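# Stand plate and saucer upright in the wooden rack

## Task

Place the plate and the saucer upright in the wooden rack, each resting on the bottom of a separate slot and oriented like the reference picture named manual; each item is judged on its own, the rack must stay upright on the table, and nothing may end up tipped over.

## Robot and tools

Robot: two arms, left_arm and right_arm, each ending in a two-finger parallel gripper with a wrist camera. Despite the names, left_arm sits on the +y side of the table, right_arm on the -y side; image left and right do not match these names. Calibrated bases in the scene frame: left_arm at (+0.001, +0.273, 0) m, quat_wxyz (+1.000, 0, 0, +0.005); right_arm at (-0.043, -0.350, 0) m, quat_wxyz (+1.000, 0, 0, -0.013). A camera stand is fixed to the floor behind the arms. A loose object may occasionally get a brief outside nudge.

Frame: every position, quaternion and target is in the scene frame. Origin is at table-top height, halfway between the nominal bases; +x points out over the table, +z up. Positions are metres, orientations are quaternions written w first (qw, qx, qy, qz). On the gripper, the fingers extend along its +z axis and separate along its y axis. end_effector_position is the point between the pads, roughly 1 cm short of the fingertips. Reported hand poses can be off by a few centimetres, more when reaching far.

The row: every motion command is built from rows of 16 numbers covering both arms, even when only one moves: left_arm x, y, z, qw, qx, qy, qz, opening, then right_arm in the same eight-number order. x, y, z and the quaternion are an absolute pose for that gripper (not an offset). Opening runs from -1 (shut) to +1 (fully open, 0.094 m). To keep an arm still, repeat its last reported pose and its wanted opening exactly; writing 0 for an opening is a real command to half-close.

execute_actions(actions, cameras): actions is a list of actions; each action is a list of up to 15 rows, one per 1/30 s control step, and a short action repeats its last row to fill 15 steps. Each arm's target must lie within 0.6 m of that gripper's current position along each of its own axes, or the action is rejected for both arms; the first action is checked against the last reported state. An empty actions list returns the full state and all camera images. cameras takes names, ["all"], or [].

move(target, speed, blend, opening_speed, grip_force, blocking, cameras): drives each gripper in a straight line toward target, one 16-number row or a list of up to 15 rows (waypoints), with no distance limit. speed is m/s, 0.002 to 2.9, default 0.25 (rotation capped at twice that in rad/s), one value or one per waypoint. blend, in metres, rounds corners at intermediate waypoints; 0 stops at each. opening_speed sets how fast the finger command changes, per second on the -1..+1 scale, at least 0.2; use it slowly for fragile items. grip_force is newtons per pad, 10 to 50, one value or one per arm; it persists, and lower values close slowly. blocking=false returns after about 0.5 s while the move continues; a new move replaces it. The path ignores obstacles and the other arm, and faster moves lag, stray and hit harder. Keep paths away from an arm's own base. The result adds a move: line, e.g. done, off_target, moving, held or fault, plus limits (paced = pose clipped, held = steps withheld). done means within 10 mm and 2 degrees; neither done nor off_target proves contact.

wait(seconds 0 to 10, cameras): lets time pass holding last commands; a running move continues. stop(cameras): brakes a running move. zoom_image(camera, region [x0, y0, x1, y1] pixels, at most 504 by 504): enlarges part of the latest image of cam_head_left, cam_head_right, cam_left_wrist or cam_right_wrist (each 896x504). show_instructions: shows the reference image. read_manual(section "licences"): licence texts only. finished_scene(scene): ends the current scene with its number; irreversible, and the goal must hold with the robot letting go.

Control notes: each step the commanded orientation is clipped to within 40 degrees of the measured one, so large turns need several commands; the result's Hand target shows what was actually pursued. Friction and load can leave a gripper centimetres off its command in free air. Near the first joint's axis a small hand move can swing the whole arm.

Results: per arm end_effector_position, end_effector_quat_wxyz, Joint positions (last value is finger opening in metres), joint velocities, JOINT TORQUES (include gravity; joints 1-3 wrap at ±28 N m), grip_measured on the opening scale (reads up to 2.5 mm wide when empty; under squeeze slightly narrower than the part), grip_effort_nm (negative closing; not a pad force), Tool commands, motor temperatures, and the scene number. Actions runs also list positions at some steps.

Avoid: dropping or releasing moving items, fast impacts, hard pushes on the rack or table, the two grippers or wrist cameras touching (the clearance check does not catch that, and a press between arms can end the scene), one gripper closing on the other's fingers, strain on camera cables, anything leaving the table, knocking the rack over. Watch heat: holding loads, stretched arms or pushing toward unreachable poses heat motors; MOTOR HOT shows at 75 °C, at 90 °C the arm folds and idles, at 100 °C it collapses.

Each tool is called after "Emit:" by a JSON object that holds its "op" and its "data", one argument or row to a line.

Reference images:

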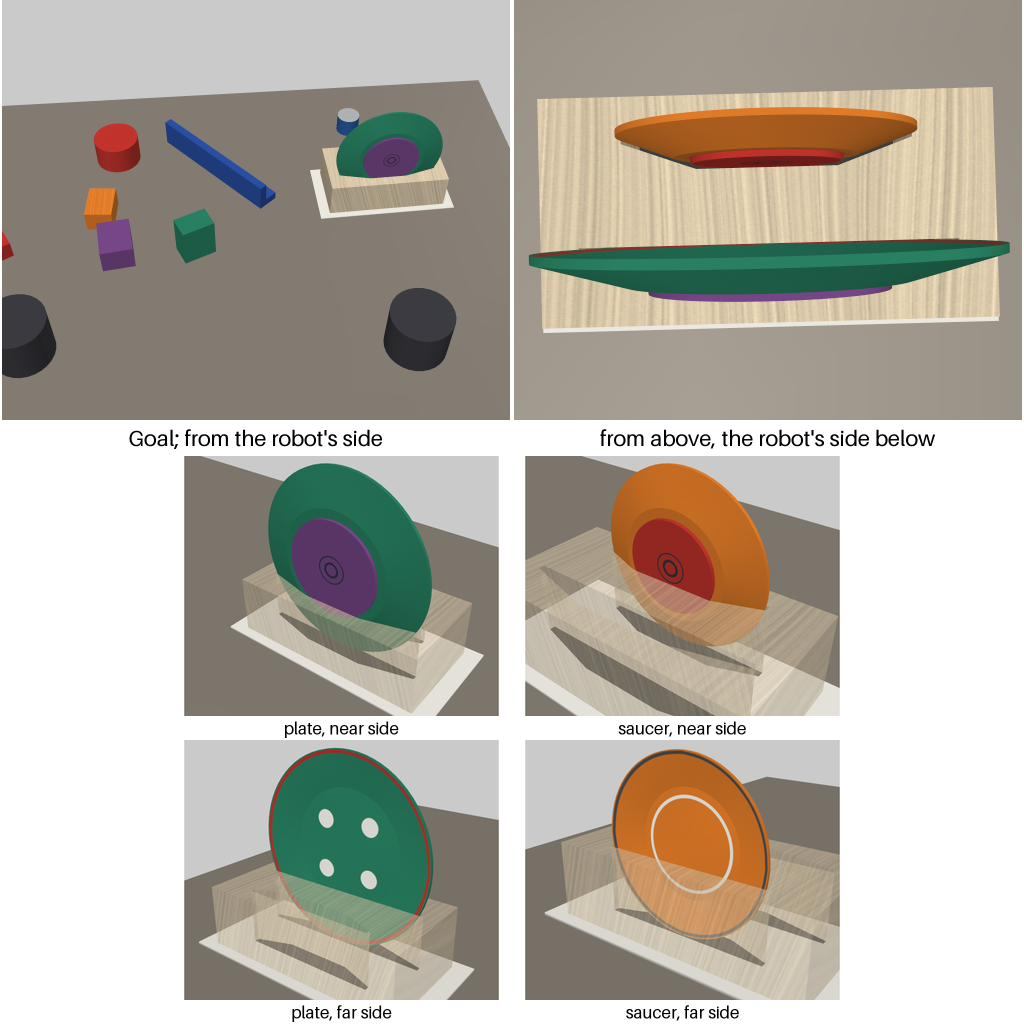

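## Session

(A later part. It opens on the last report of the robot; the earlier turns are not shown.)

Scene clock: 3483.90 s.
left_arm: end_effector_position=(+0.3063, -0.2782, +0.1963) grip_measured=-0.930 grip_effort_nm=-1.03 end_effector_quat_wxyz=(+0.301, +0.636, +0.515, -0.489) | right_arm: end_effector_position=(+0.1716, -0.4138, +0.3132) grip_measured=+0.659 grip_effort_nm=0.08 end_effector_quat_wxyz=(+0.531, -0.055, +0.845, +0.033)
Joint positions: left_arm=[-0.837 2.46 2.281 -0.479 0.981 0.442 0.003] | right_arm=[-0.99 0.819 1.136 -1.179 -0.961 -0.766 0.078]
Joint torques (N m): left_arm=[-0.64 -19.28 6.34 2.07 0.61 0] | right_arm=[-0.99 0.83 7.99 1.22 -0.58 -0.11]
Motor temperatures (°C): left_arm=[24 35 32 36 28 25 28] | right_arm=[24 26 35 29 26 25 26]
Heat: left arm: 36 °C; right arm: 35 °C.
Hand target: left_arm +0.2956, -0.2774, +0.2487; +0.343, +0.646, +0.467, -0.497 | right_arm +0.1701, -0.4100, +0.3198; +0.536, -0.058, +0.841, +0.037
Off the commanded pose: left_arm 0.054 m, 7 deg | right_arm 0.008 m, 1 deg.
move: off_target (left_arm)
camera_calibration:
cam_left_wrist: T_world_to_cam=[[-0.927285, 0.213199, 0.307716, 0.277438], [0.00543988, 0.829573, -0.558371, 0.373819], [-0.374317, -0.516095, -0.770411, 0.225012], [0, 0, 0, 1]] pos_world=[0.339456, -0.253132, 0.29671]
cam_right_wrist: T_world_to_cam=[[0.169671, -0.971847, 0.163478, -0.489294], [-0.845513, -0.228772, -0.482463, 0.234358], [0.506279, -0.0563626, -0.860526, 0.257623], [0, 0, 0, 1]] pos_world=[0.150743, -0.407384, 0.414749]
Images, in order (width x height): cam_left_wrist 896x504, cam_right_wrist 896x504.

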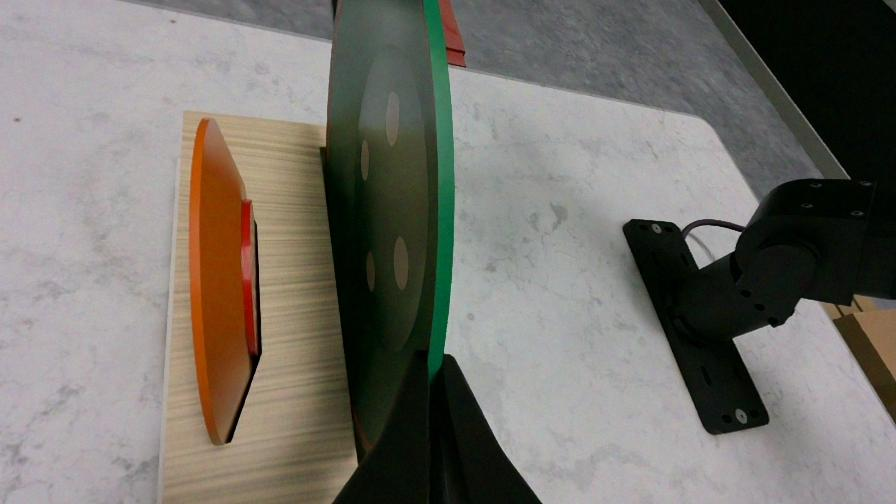

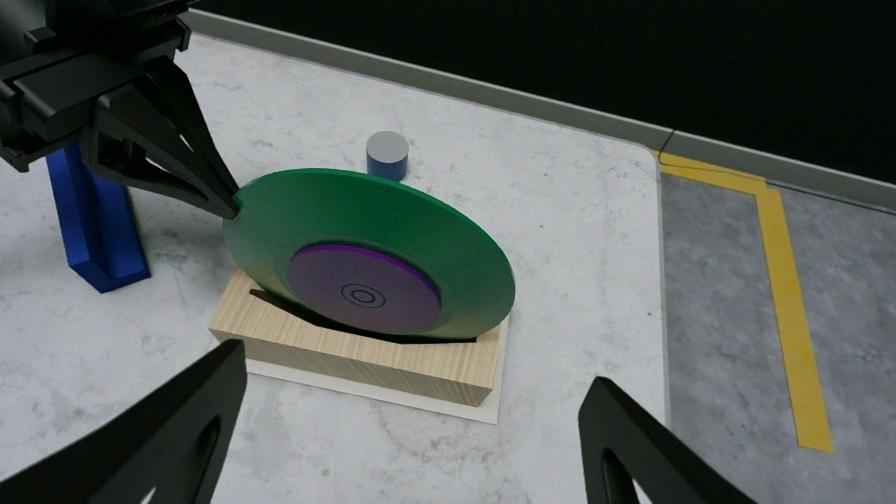

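Emit:
{"op": "zoom_image", "data": {
  "camera": "cam_left_wrist",
  "region": [160, 90, 480, 504]
}}

Emit:
{"op": "zoom_image", "data": {
  "camera": "cam_right_wrist",
  "region": [190, 150, 550, 420]
}}

Scaled by 1.217 from the camera's 896x504 image, which has a finer 1280x720 frame.

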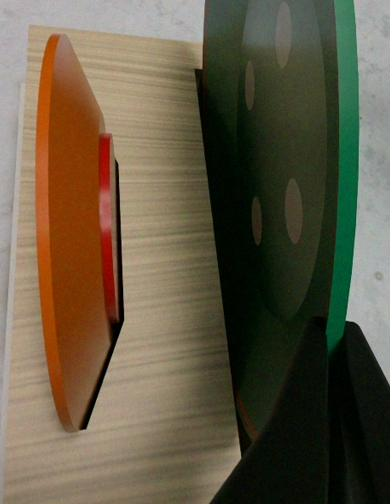

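Scaled by 1.400 from the camera's 896x504 image, which has a finer 1280x720 frame.

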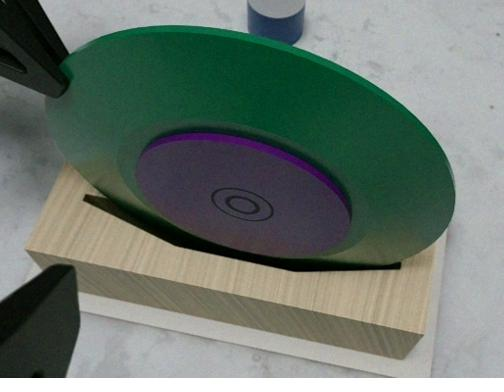

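Emit:
{"op": "move", "data": {
  "target": [0.292, -0.280, 0.238, 0.3452, 0.6439, 0.4679, -0.4975, -1.0, 0.17, -0.41, 0.32, 0.5360, -0.0589, 0.8414, 0.0375, 0.66],
  "speed": 0.03,
  "cameras": ["cam_left_wrist", "cam_right_wrist"]
}}

Scene clock: 3609.00 s.
left_arm: end_effector_position=(+0.3032, -0.2785, +0.1753) grip_measured=-0.930 grip_effort_nm=-1.03 end_effector_quat_wxyz=(+0.297, +0.636, +0.519, -0.488) | right_arm: end_effector_position=(+0.1716, -0.4138, +0.3132) grip_measured=+0.659 grip_effort_nm=0.08 end_effector_quat_wxyz=(+0.531, -0.055, +0.845, +0.033)
Joint positions: left_arm=[-0.842 2.45 2.187 -0.401 0.973 0.438 0.003] | right_arm=[-0.99 0.819 1.136 -1.179 -0.961 -0.766 0.078]
Joint torques (N m): left_arm=[-0.85 -20.49 6.24 2.11 0.62 -0.04] | right_arm=[-0.98 0.84 7.99 1.22 -0.59 -0.11]
Motor temperatures (°C): left_arm=[24 47 32 37 28 24 28] | right_arm=[24 26 35 29 26 25 26]
Heat: left arm: 47 °C; right arm: 35 °C.
Hand target: left_arm +0.2908, -0.2785, +0.2362; +0.343, +0.645, +0.468, -0.497 | right_arm +0.1701, -0.4100, +0.3198; +0.536, -0.058, +0.841, +0.037
Off the commanded pose: left_arm 0.064 m, 8 deg | right_arm 0.008 m, 1 deg.
move: off_target (left_arm)
camera_calibration:
cam_left_wrist: T_world_to_cam=[[-0.926315, 0.207958, 0.314156, 0.27818], [0.000805584, 0.834949, -0.550326, 0.363814], [-0.376749, -0.509522, -0.773594, 0.210696], [0, 0, 0, 1]] pos_world=[0.336769, -0.254262, 0.275818]
cam_right_wrist: T_world_to_cam=[[0.169671, -0.971847, 0.163478, -0.489294], [-0.845513, -0.228772, -0.482463, 0.234358], [0.506279, -0.0563626, -0.860526, 0.257623], [0, 0, 0, 1]] pos_world=[0.150743, -0.407384, 0.414749]
Images, in order (width x height): cam_left_wrist 896x504, cam_right_wrist 896x504.

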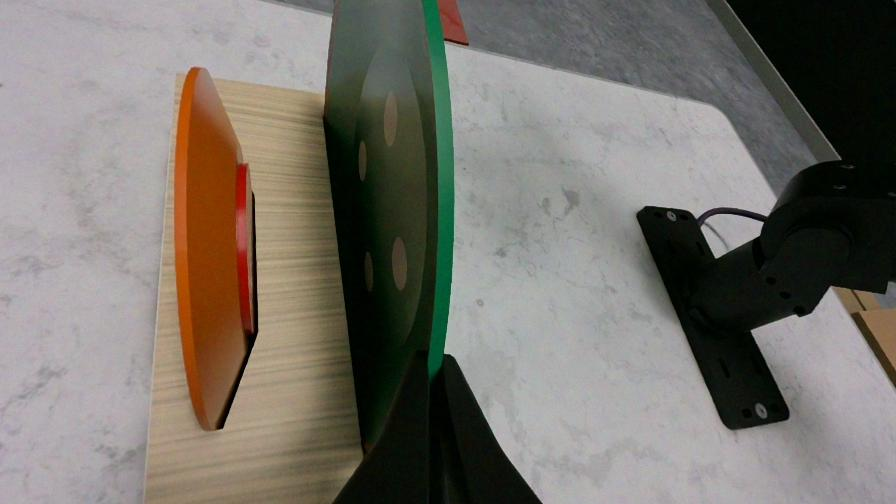

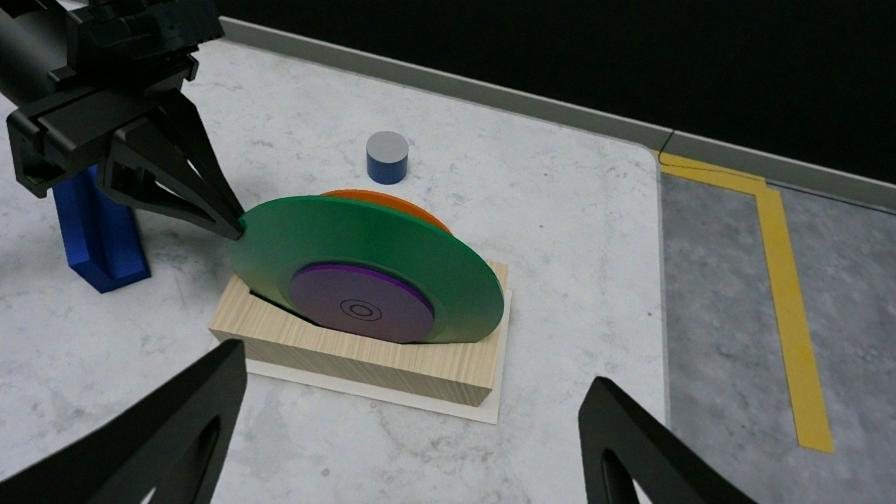

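Emit:
{"op": "move", "data": {
  "target": [0.291, -0.280, 0.224, 0.3452, 0.6439, 0.4679, -0.4975, -1.0, 0.17, -0.41, 0.32, 0.5360, -0.0589, 0.8414, 0.0375, 0.66],
  "speed": 0.03,
  "cameras": ["cam_left_wrist", "cam_right_wrist"]
}}

Scene clock: 3621.10 s.
left_arm: end_effector_position=(+0.3024, -0.2776, +0.1728) grip_measured=-0.930 grip_effort_nm=-1.03 end_effector_quat_wxyz=(+0.306, +0.636, +0.513, -0.488) | right_arm: end_effector_position=(+0.1716, -0.4138, +0.3132) grip_measured=+0.659 grip_effort_nm=0.08 end_effector_quat_wxyz=(+0.531, -0.055, +0.845, +0.033)
Joint positions: left_arm=[-0.842 2.431 2.13 -0.34 0.973 0.433 0.003] | right_arm=[-0.99 0.819 1.136 -1.179 -0.961 -0.766 0.078]
Joint torques (N m): left_arm=[-0.96 -19.08 5.97 2.09 0.6 -0.01] | right_arm=[-1.01 0.84 8.01 1.22 -0.58 -0.11]
Heat: left arm: 47 °C; right arm: 35 °C.
Hand target: left_arm +0.2904, -0.2790, +0.2227; +0.344, +0.645, +0.468, -0.497 | right_arm +0.1701, -0.4100, +0.3198; +0.536, -0.058, +0.841, +0.037
Off the commanded pose: left_arm 0.052 m, 7 deg | right_arm 0.008 m, 1 deg.
move: off_target (left_arm)
camera_calibration:
cam_left_wrist: T_world_to_cam=[[-0.930222, 0.211357, 0.300026, 0.282588], [0.00601018, 0.826178, -0.563377, 0.36], [-0.366948, -0.522262, -0.769799, 0.201714], [0, 0, 0, 1]] pos_world=[0.334725, -0.251803, 0.273312]
cam_right_wrist: T_world_to_cam=[[0.169671, -0.971847, 0.163478, -0.489294], [-0.845513, -0.228772, -0.482463, 0.234358], [0.506279, -0.0563626, -0.860526, 0.257623], [0, 0, 0, 1]] pos_world=[0.150743, -0.407384, 0.414749]
Images, in order (width x height): cam_left_wrist 896x504, cam_right_wrist 896x504.

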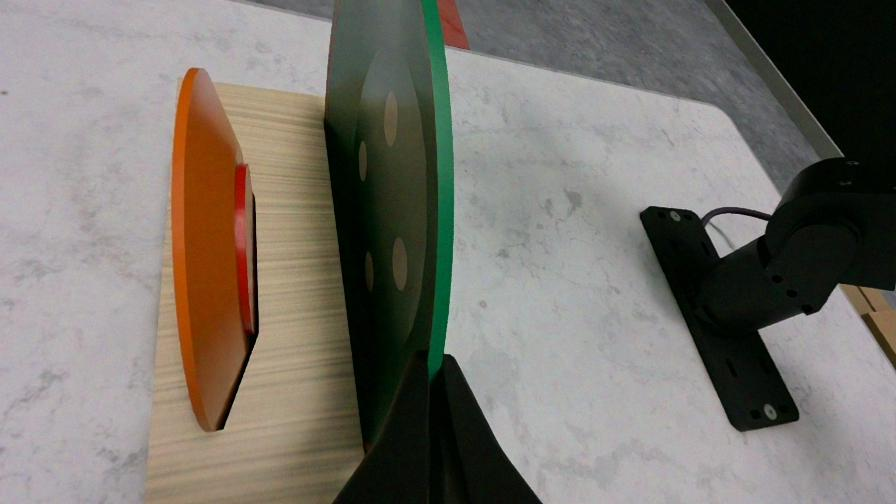

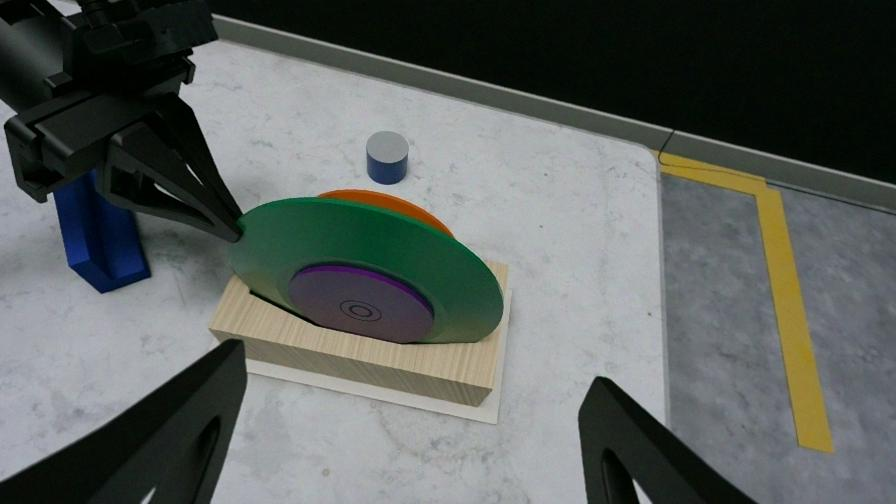

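Emit:
{"op": "zoom_image", "data": {
  "camera": "cam_right_wrist",
  "region": [220, 180, 520, 420]
}}

Emit:
{"op": "zoom_image", "data": {
  "camera": "cam_left_wrist",
  "region": [280, 60, 480, 500]
}}

Scaled by 1.680 from the camera's 896x504 image, which has a finer 1280x720 frame.

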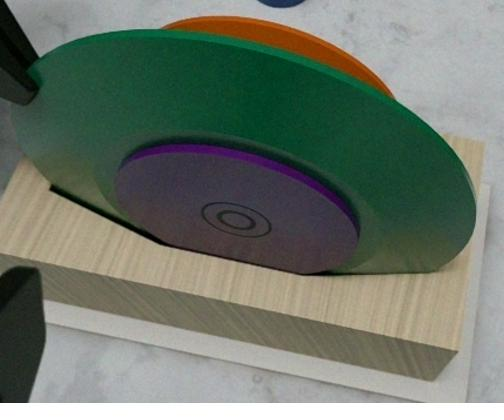

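Scaled by 1.145 from the camera's 896x504 image, which has a finer 1280x720 frame.

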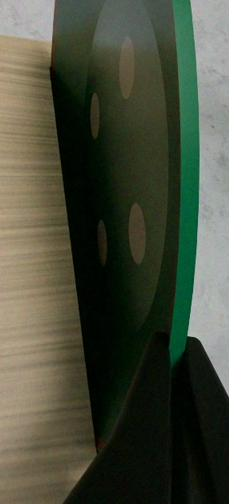

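Emit:
{"op": "move", "data": {
  "target": [0.296, -0.279, 0.206, 0.3452, 0.6439, 0.4679, -0.4975, -1.0, 0.17, -0.41, 0.32, 0.5360, -0.0589, 0.8414, 0.0375, 0.66],
  "speed": 0.03,
  "cameras": ["cam_left_wrist", "cam_right_wrist"]
}}

Scene clock: 3659.80 s.
left_arm: end_effector_position=(+0.3021, -0.2764, +0.1702) grip_measured=-0.930 grip_effort_nm=-1.03 end_effector_quat_wxyz=(+0.310, +0.637, +0.503, -0.495) | right_arm: end_effector_position=(+0.1716, -0.4138, +0.3132) grip_measured=+0.659 grip_effort_nm=0.08 end_effector_quat_wxyz=(+0.531, -0.055, +0.845, +0.033)
Joint positions: left_arm=[-0.837 2.428 2.097 -0.29 0.996 0.432 0.003] | right_arm=[-0.99 0.819 1.136 -1.179 -0.961 -0.766 0.078]
Joint torques (N m): left_arm=[-0.65 -17.35 5.64 2.1 0.42 0.05] | right_arm=[-0.98 0.83 8.02 1.21 -0.59 -0.11]
Motor temperatures (°C): left_arm=[24 55 31 38 28 24 28] | right_arm=[24 26 35 29 26 25 26]
Heat: left arm: 55 °C; right arm: 35 °C.
Hand target: left_arm +0.2955, -0.2783, +0.2055; +0.344, +0.645, +0.468, -0.497 | right_arm +0.1701, -0.4100, +0.3198; +0.536, -0.058, +0.841, +0.037
Off the commanded pose: left_arm 0.036 m, 6 deg | right_arm 0.008 m, 1 deg.
move: off_target (left_arm)
camera_calibration:
cam_left_wrist: T_world_to_cam=[[-0.928077, 0.23057, 0.292424, 0.288827], [0.0184831, 0.812816, -0.582227, 0.353305], [-0.37193, -0.534946, -0.758617, 0.196318], [0, 0, 0, 1]] pos_world=[0.33454, -0.248747, 0.270175]
cam_right_wrist: T_world_to_cam=[[0.169671, -0.971847, 0.163478, -0.489294], [-0.845513, -0.228772, -0.482463, 0.234358], [0.506279, -0.0563626, -0.860526, 0.257623], [0, 0, 0, 1]] pos_world=[0.150743, -0.407384, 0.414749]
Images, in order (width x height): cam_left_wrist 896x504, cam_right_wrist 896x504.

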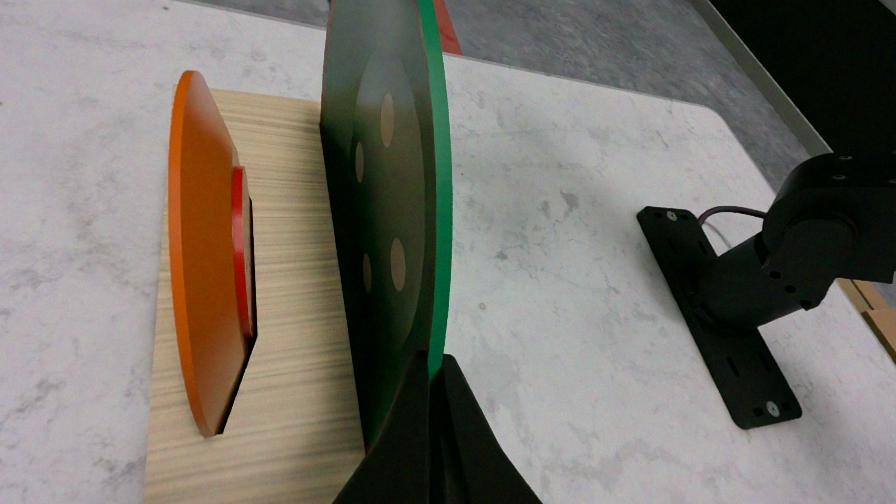

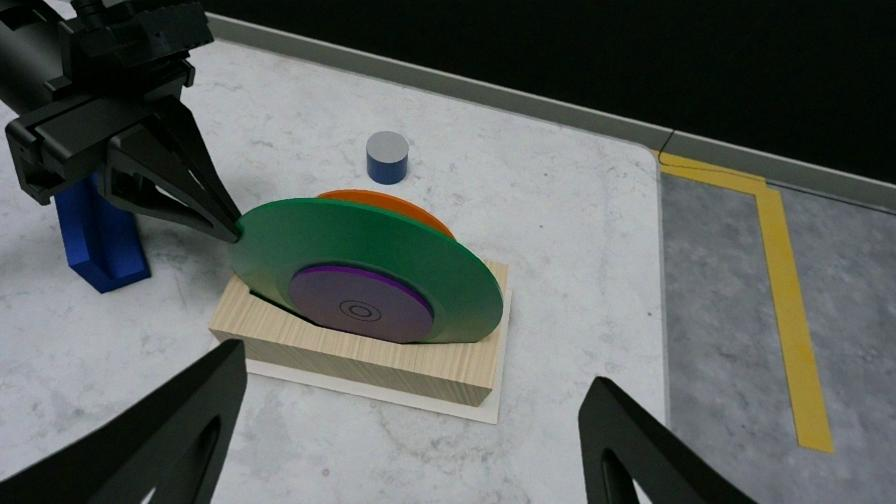

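Emit:
{"op": "move", "data": {
  "target": [0.298, -0.277, 0.20, 0.3452, 0.6439, 0.4679, -0.4975, -0.72, 0.17, -0.41, 0.32, 0.5360, -0.0589, 0.8414, 0.0375, 0.66],
  "speed": 0.03,
  "opening_speed": 0.3,
  "cameras": ["cam_left_wrist", "cam_right_wrist"]
}}

Scene clock: 3671.00 s.
left_arm: end_effector_position=(+0.3034, -0.2780, +0.1708) grip_measured=-0.723 grip_effort_nm=0.14 end_effector_quat_wxyz=(+0.323, +0.638, +0.491, -0.497) | right_arm: end_effector_position=(+0.1716, -0.4138, +0.3132) grip_measured=+0.659 grip_effort_nm=0.08 end_effector_quat_wxyz=(+0.531, -0.055, +0.845, +0.033)
Joint positions: left_arm=[-0.836 2.428 2.077 -0.236 1.004 0.432 0.013] | right_arm=[-0.99 0.819 1.136 -1.179 -0.961 -0.766 0.078]
Joint torques (N m): left_arm=[-0.28 -17.05 5.74 1.79 0.37 0.06] | right_arm=[-0.96 0.84 8.01 1.21 -0.6 -0.12]
Motor temperatures (°C): left_arm=[24 55 31 39 28 24 28] | right_arm=[24 26 35 29 26 25 26]
Heat: left arm: 55 °C; right arm: 35 °C.
Hand target: left_arm +0.2978, -0.2771, +0.1996; +0.345, +0.644, +0.468, -0.497 | right_arm +0.1701, -0.4100, +0.3198; +0.536, -0.058, +0.841, +0.037
Off the commanded pose: left_arm 0.030 m, 4 deg | right_arm 0.008 m, 1 deg.
move: off_target (left_arm)
camera_calibration:
cam_left_wrist: T_world_to_cam=[[-0.932423, 0.243612, 0.266909, 0.299505], [0.0347742, 0.795665, -0.604737, 0.348975], [-0.359692, -0.554589, -0.750368, 0.185854], [0, 0, 0, 1]] pos_world=[0.33398, -0.247558, 0.270557]
cam_right_wrist: T_world_to_cam=[[0.169671, -0.971847, 0.163478, -0.489294], [-0.845513, -0.228772, -0.482463, 0.234358], [0.506279, -0.0563626, -0.860526, 0.257623], [0, 0, 0, 1]] pos_world=[0.150743, -0.407384, 0.414749]
Images, in order (width x height): cam_left_wrist 896x504, cam_right_wrist 896x504.

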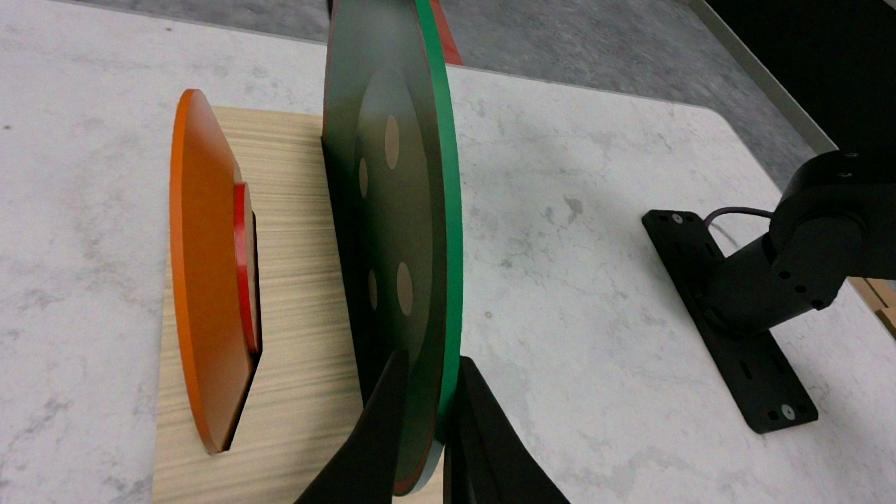

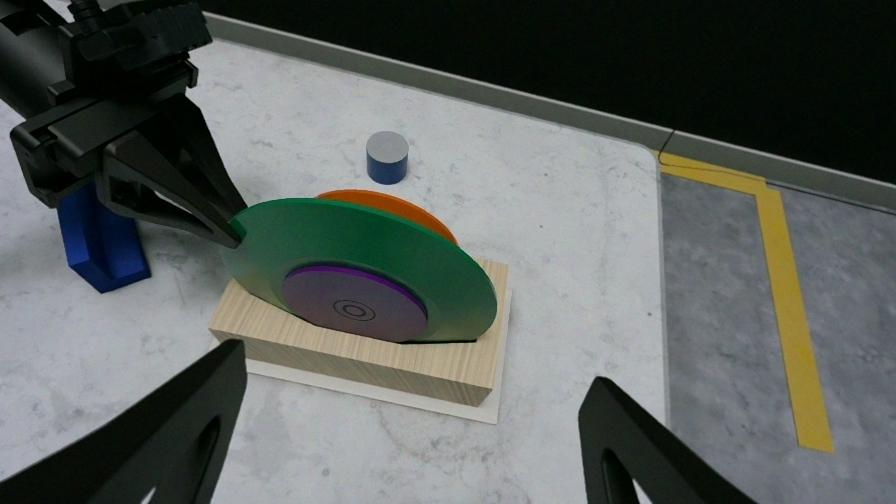

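Emit:
{"op": "move", "data": {
  "target": [
    [0.298, -0.277, 0.20, 0.3452, 0.6439, 0.4679, -0.4975, -0.35, 0.17, -0.41, 0.32, 0.5360, -0.0589, 0.8414, 0.0375, 0.66],
    [0.308, -0.247, 0.215, 0.3452, 0.6439, 0.4679, -0.4975, -0.35, 0.17, -0.41, 0.32, 0.5360, -0.0589, 0.8414, 0.0375, 0.66]
  ],
  "speed": 0.04,
  "opening_speed": 0.5,
  "cameras": ["cam_left_wrist", "cam_right_wrist"]
}}

Scene clock: 3687.10 s.
left_arm: end_effector_position=(+0.3144, -0.2542, +0.1767) grip_measured=-0.353 grip_effort_nm=0.14 end_effector_quat_wxyz=(+0.323, +0.637, +0.495, -0.495) | right_arm: end_effector_position=(+0.1716, -0.4138, +0.3132) grip_measured=+0.659 grip_effort_nm=0.08 end_effector_quat_wxyz=(+0.531, -0.055, +0.845, +0.033)
Joint positions: left_arm=[-0.791 2.382 2.032 -0.282 1.034 0.479 0.03] | right_arm=[-0.99 0.819 1.136 -1.179 -0.961 -0.766 0.078]
Joint torques (N m): left_arm=[0.38 -18.37 5.67 1.54 0.56 0.13] | right_arm=[-0.95 0.84 8.01 1.2 -0.59 -0.11]
Heat: left arm: 54 °C; right arm: 35 °C.
Hand target: left_arm +0.3080, -0.2480, +0.2139; +0.345, +0.644, +0.468, -0.497 | right_arm +0.1701, -0.4100, +0.3198; +0.536, -0.058, +0.841, +0.037
Off the commanded pose: left_arm 0.039 m, 4 deg | right_arm 0.008 m, 1 deg.
move: off_target (left_arm)
camera_calibration:
cam_left_wrist: T_world_to_cam=[[-0.933432, 0.236211, 0.270017, 0.300284], [0.0286615, 0.799346, -0.600187, 0.33529], [-0.357607, -0.552495, -0.752905, 0.207741], [0, 0, 0, 1]] pos_world=[0.344975, -0.224167, 0.276565]
cam_right_wrist: T_world_to_cam=[[0.169671, -0.971847, 0.163478, -0.489294], [-0.845513, -0.228772, -0.482463, 0.234358], [0.506279, -0.0563626, -0.860526, 0.257623], [0, 0, 0, 1]] pos_world=[0.150743, -0.407384, 0.414749]
Images, in order (width x height): cam_left_wrist 896x504, cam_right_wrist 896x504.

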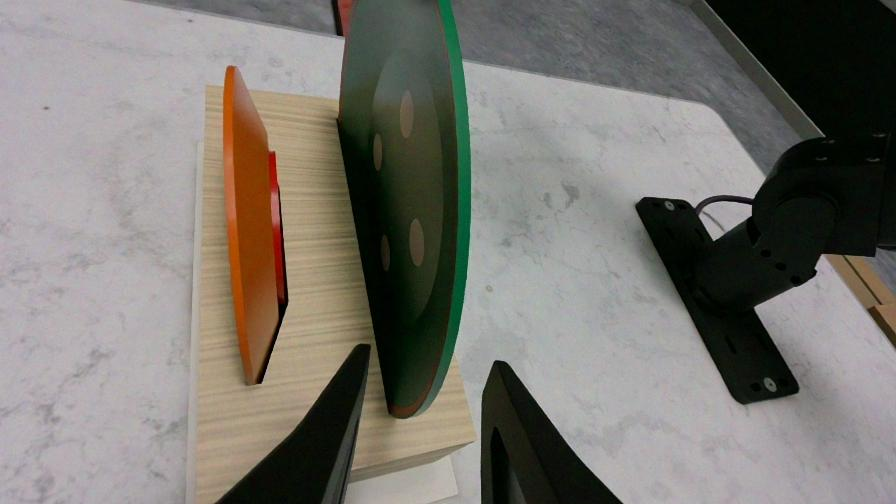

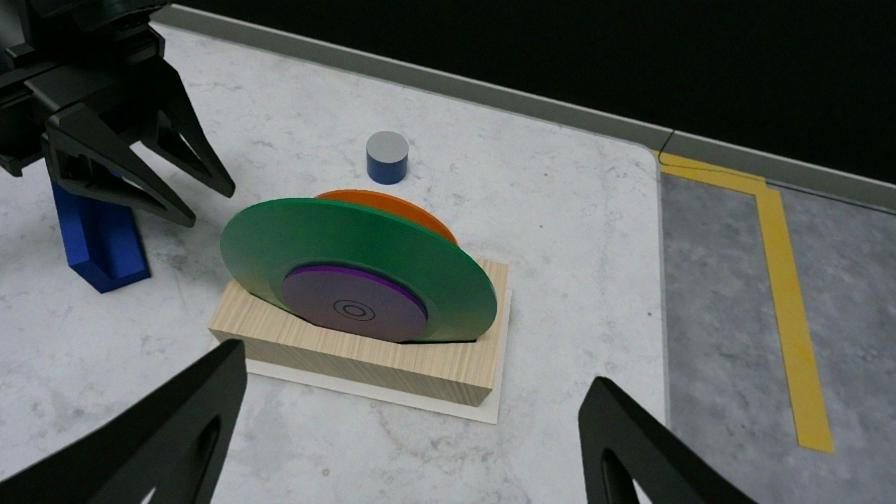

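Emit:
{"op": "move", "data": {
  "target": [
    [0.318, -0.20, 0.235, 0.3452, 0.6439, 0.4679, -0.4975, -0.35, 0.17, -0.41, 0.32, 0.5360, -0.0589, 0.8414, 0.0375, 0.66],
    [0.28, -0.10, 0.30, 0.3481, 0.6156, 0.4958, -0.5043, -0.35, 0.17, -0.41, 0.32, 0.5360, -0.0589, 0.8414, 0.0375, 0.66]
  ],
  "speed": 0.12,
  "blend": 0.03,
  "cameras": ["all"]
}}

Scene clock: 3698.67 s.
left_arm: end_effector_position=(+0.2896, -0.1066, +0.2822) grip_measured=-0.353 grip_effort_nm=0.13 end_effector_quat_wxyz=(+0.336, +0.610, +0.515, -0.500) | right_arm: end_effector_position=(+0.1716, -0.4138, +0.3132) grip_measured=+0.659 grip_effort_nm=0.08 end_effector_quat_wxyz=(+0.531, -0.055, +0.845, +0.033)
Joint positions: left_arm=[-0.577 1.862 1.661 -0.586 1.174 0.637 0.03] | right_arm=[-0.99 0.819 1.136 -1.179 -0.961 -0.766 0.078]
Joint torques (N m): left_arm=[0.43 -12.08 5.46 1.36 0.65 0.14] | right_arm=[-0.99 0.84 8.01 1.22 -0.59 -0.11]
Heat: left arm: 52 °C; right arm: 35 °C.
Hand target: left_arm +0.2803, -0.1005, +0.2997; +0.348, +0.615, +0.496, -0.504 | right_arm +0.1701, -0.4100, +0.3198; +0.536, -0.058, +0.841, +0.037
Off the commanded pose: left_arm 0.021 m, 3 deg | right_arm 0.008 m, 1 deg.
move: off_target (left_arm); blend cut to 0.0266 m at target 1
camera_calibration:
cam_left_wrist: T_world_to_cam=[[-0.937099, 0.183453, 0.29697, 0.201601], [-0.0413058, 0.786503, -0.616203, 0.304749], [-0.346612, -0.58971, -0.729454, 0.346076], [0, 0, 0, 1]] pos_world=[0.321462, -0.072586, 0.380364]
cam_right_wrist: T_world_to_cam=[[0.169671, -0.971847, 0.163478, -0.489294], [-0.845513, -0.228772, -0.482463, 0.234358], [0.506279, -0.0563626, -0.860526, 0.257623], [0, 0, 0, 1]] pos_world=[0.150743, -0.407384, 0.414749]

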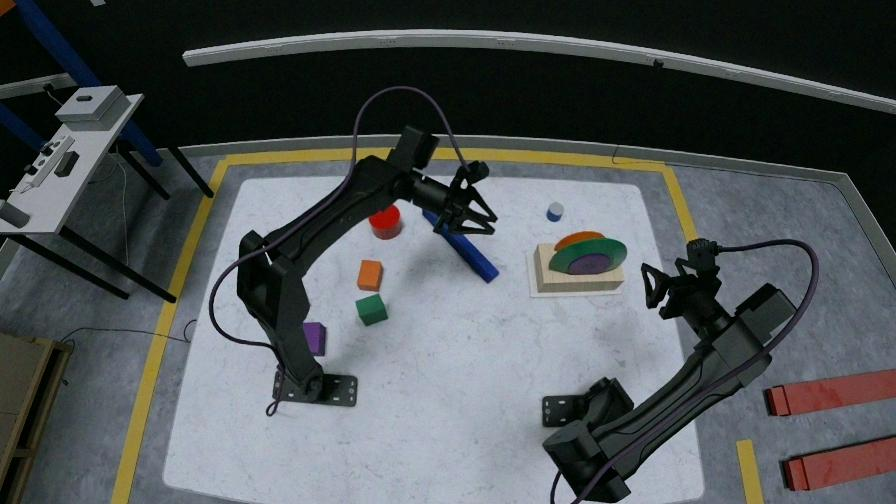

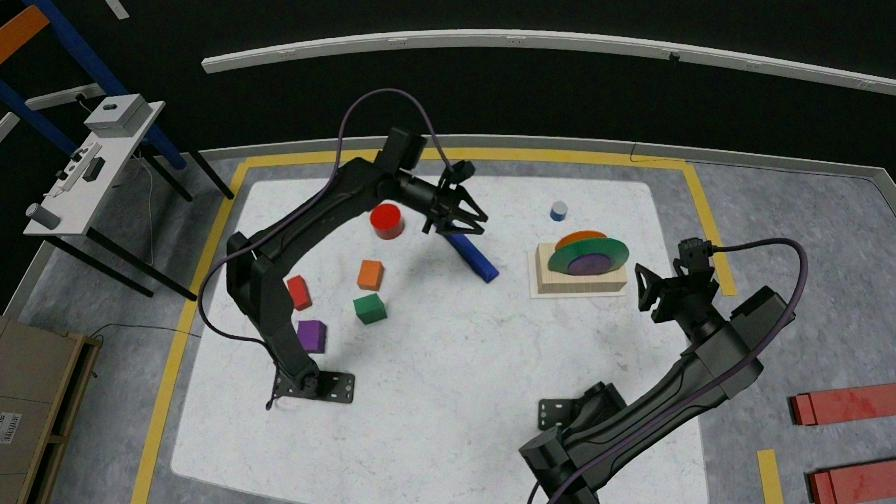

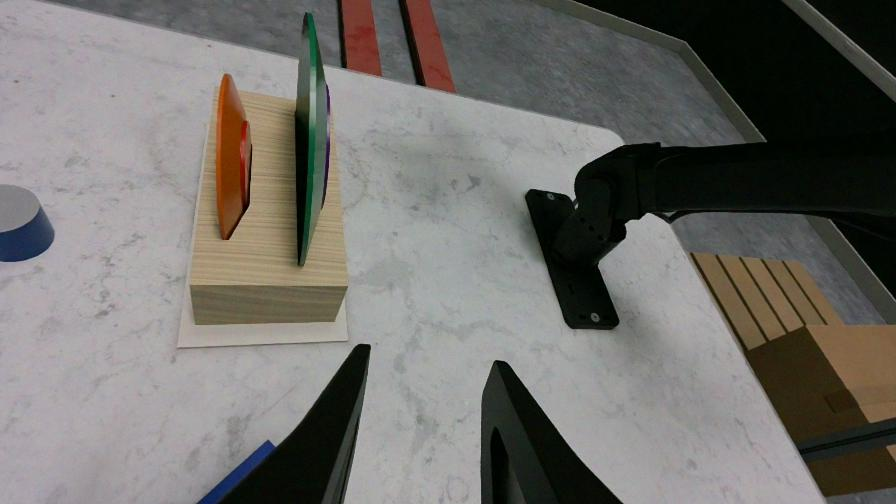

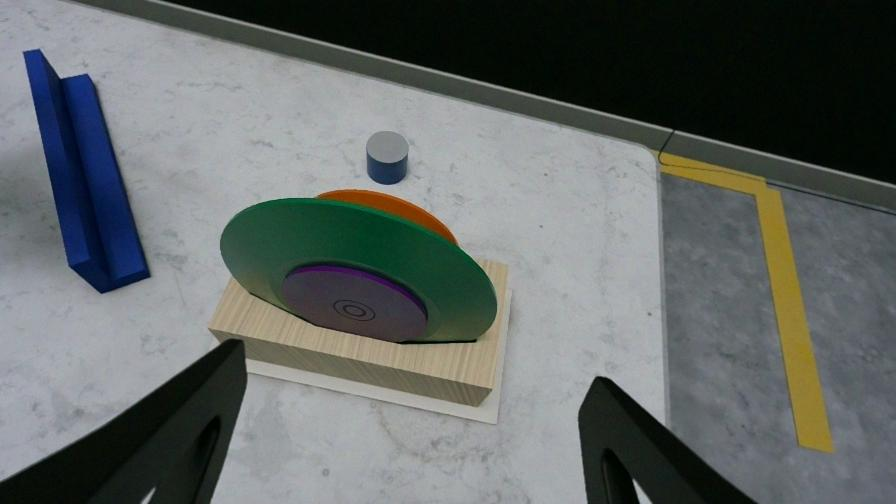

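Emit:
{"op": "zoom_image", "data": {
  "camera": "cam_left_wrist",
  "region": [170, 0, 400, 360]
}}

Emit:
{"op": "zoom_image", "data": {
  "camera": "cam_right_wrist",
  "region": [200, 170, 530, 430]
}}

Scaled by 1.400 from the camera's 896x504 image, which has a finer 1280x720 frame.

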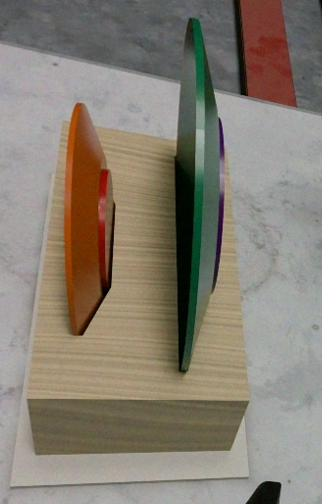

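Scaled by 1.527 from the camera's 896x504 image, which has a finer 1280x720 frame.

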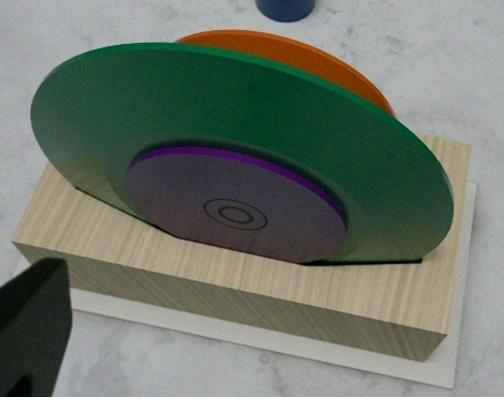

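Emit:
{"op": "finished_scene", "data": {
  "scene": 1
}}

The scene is finished: the task was done.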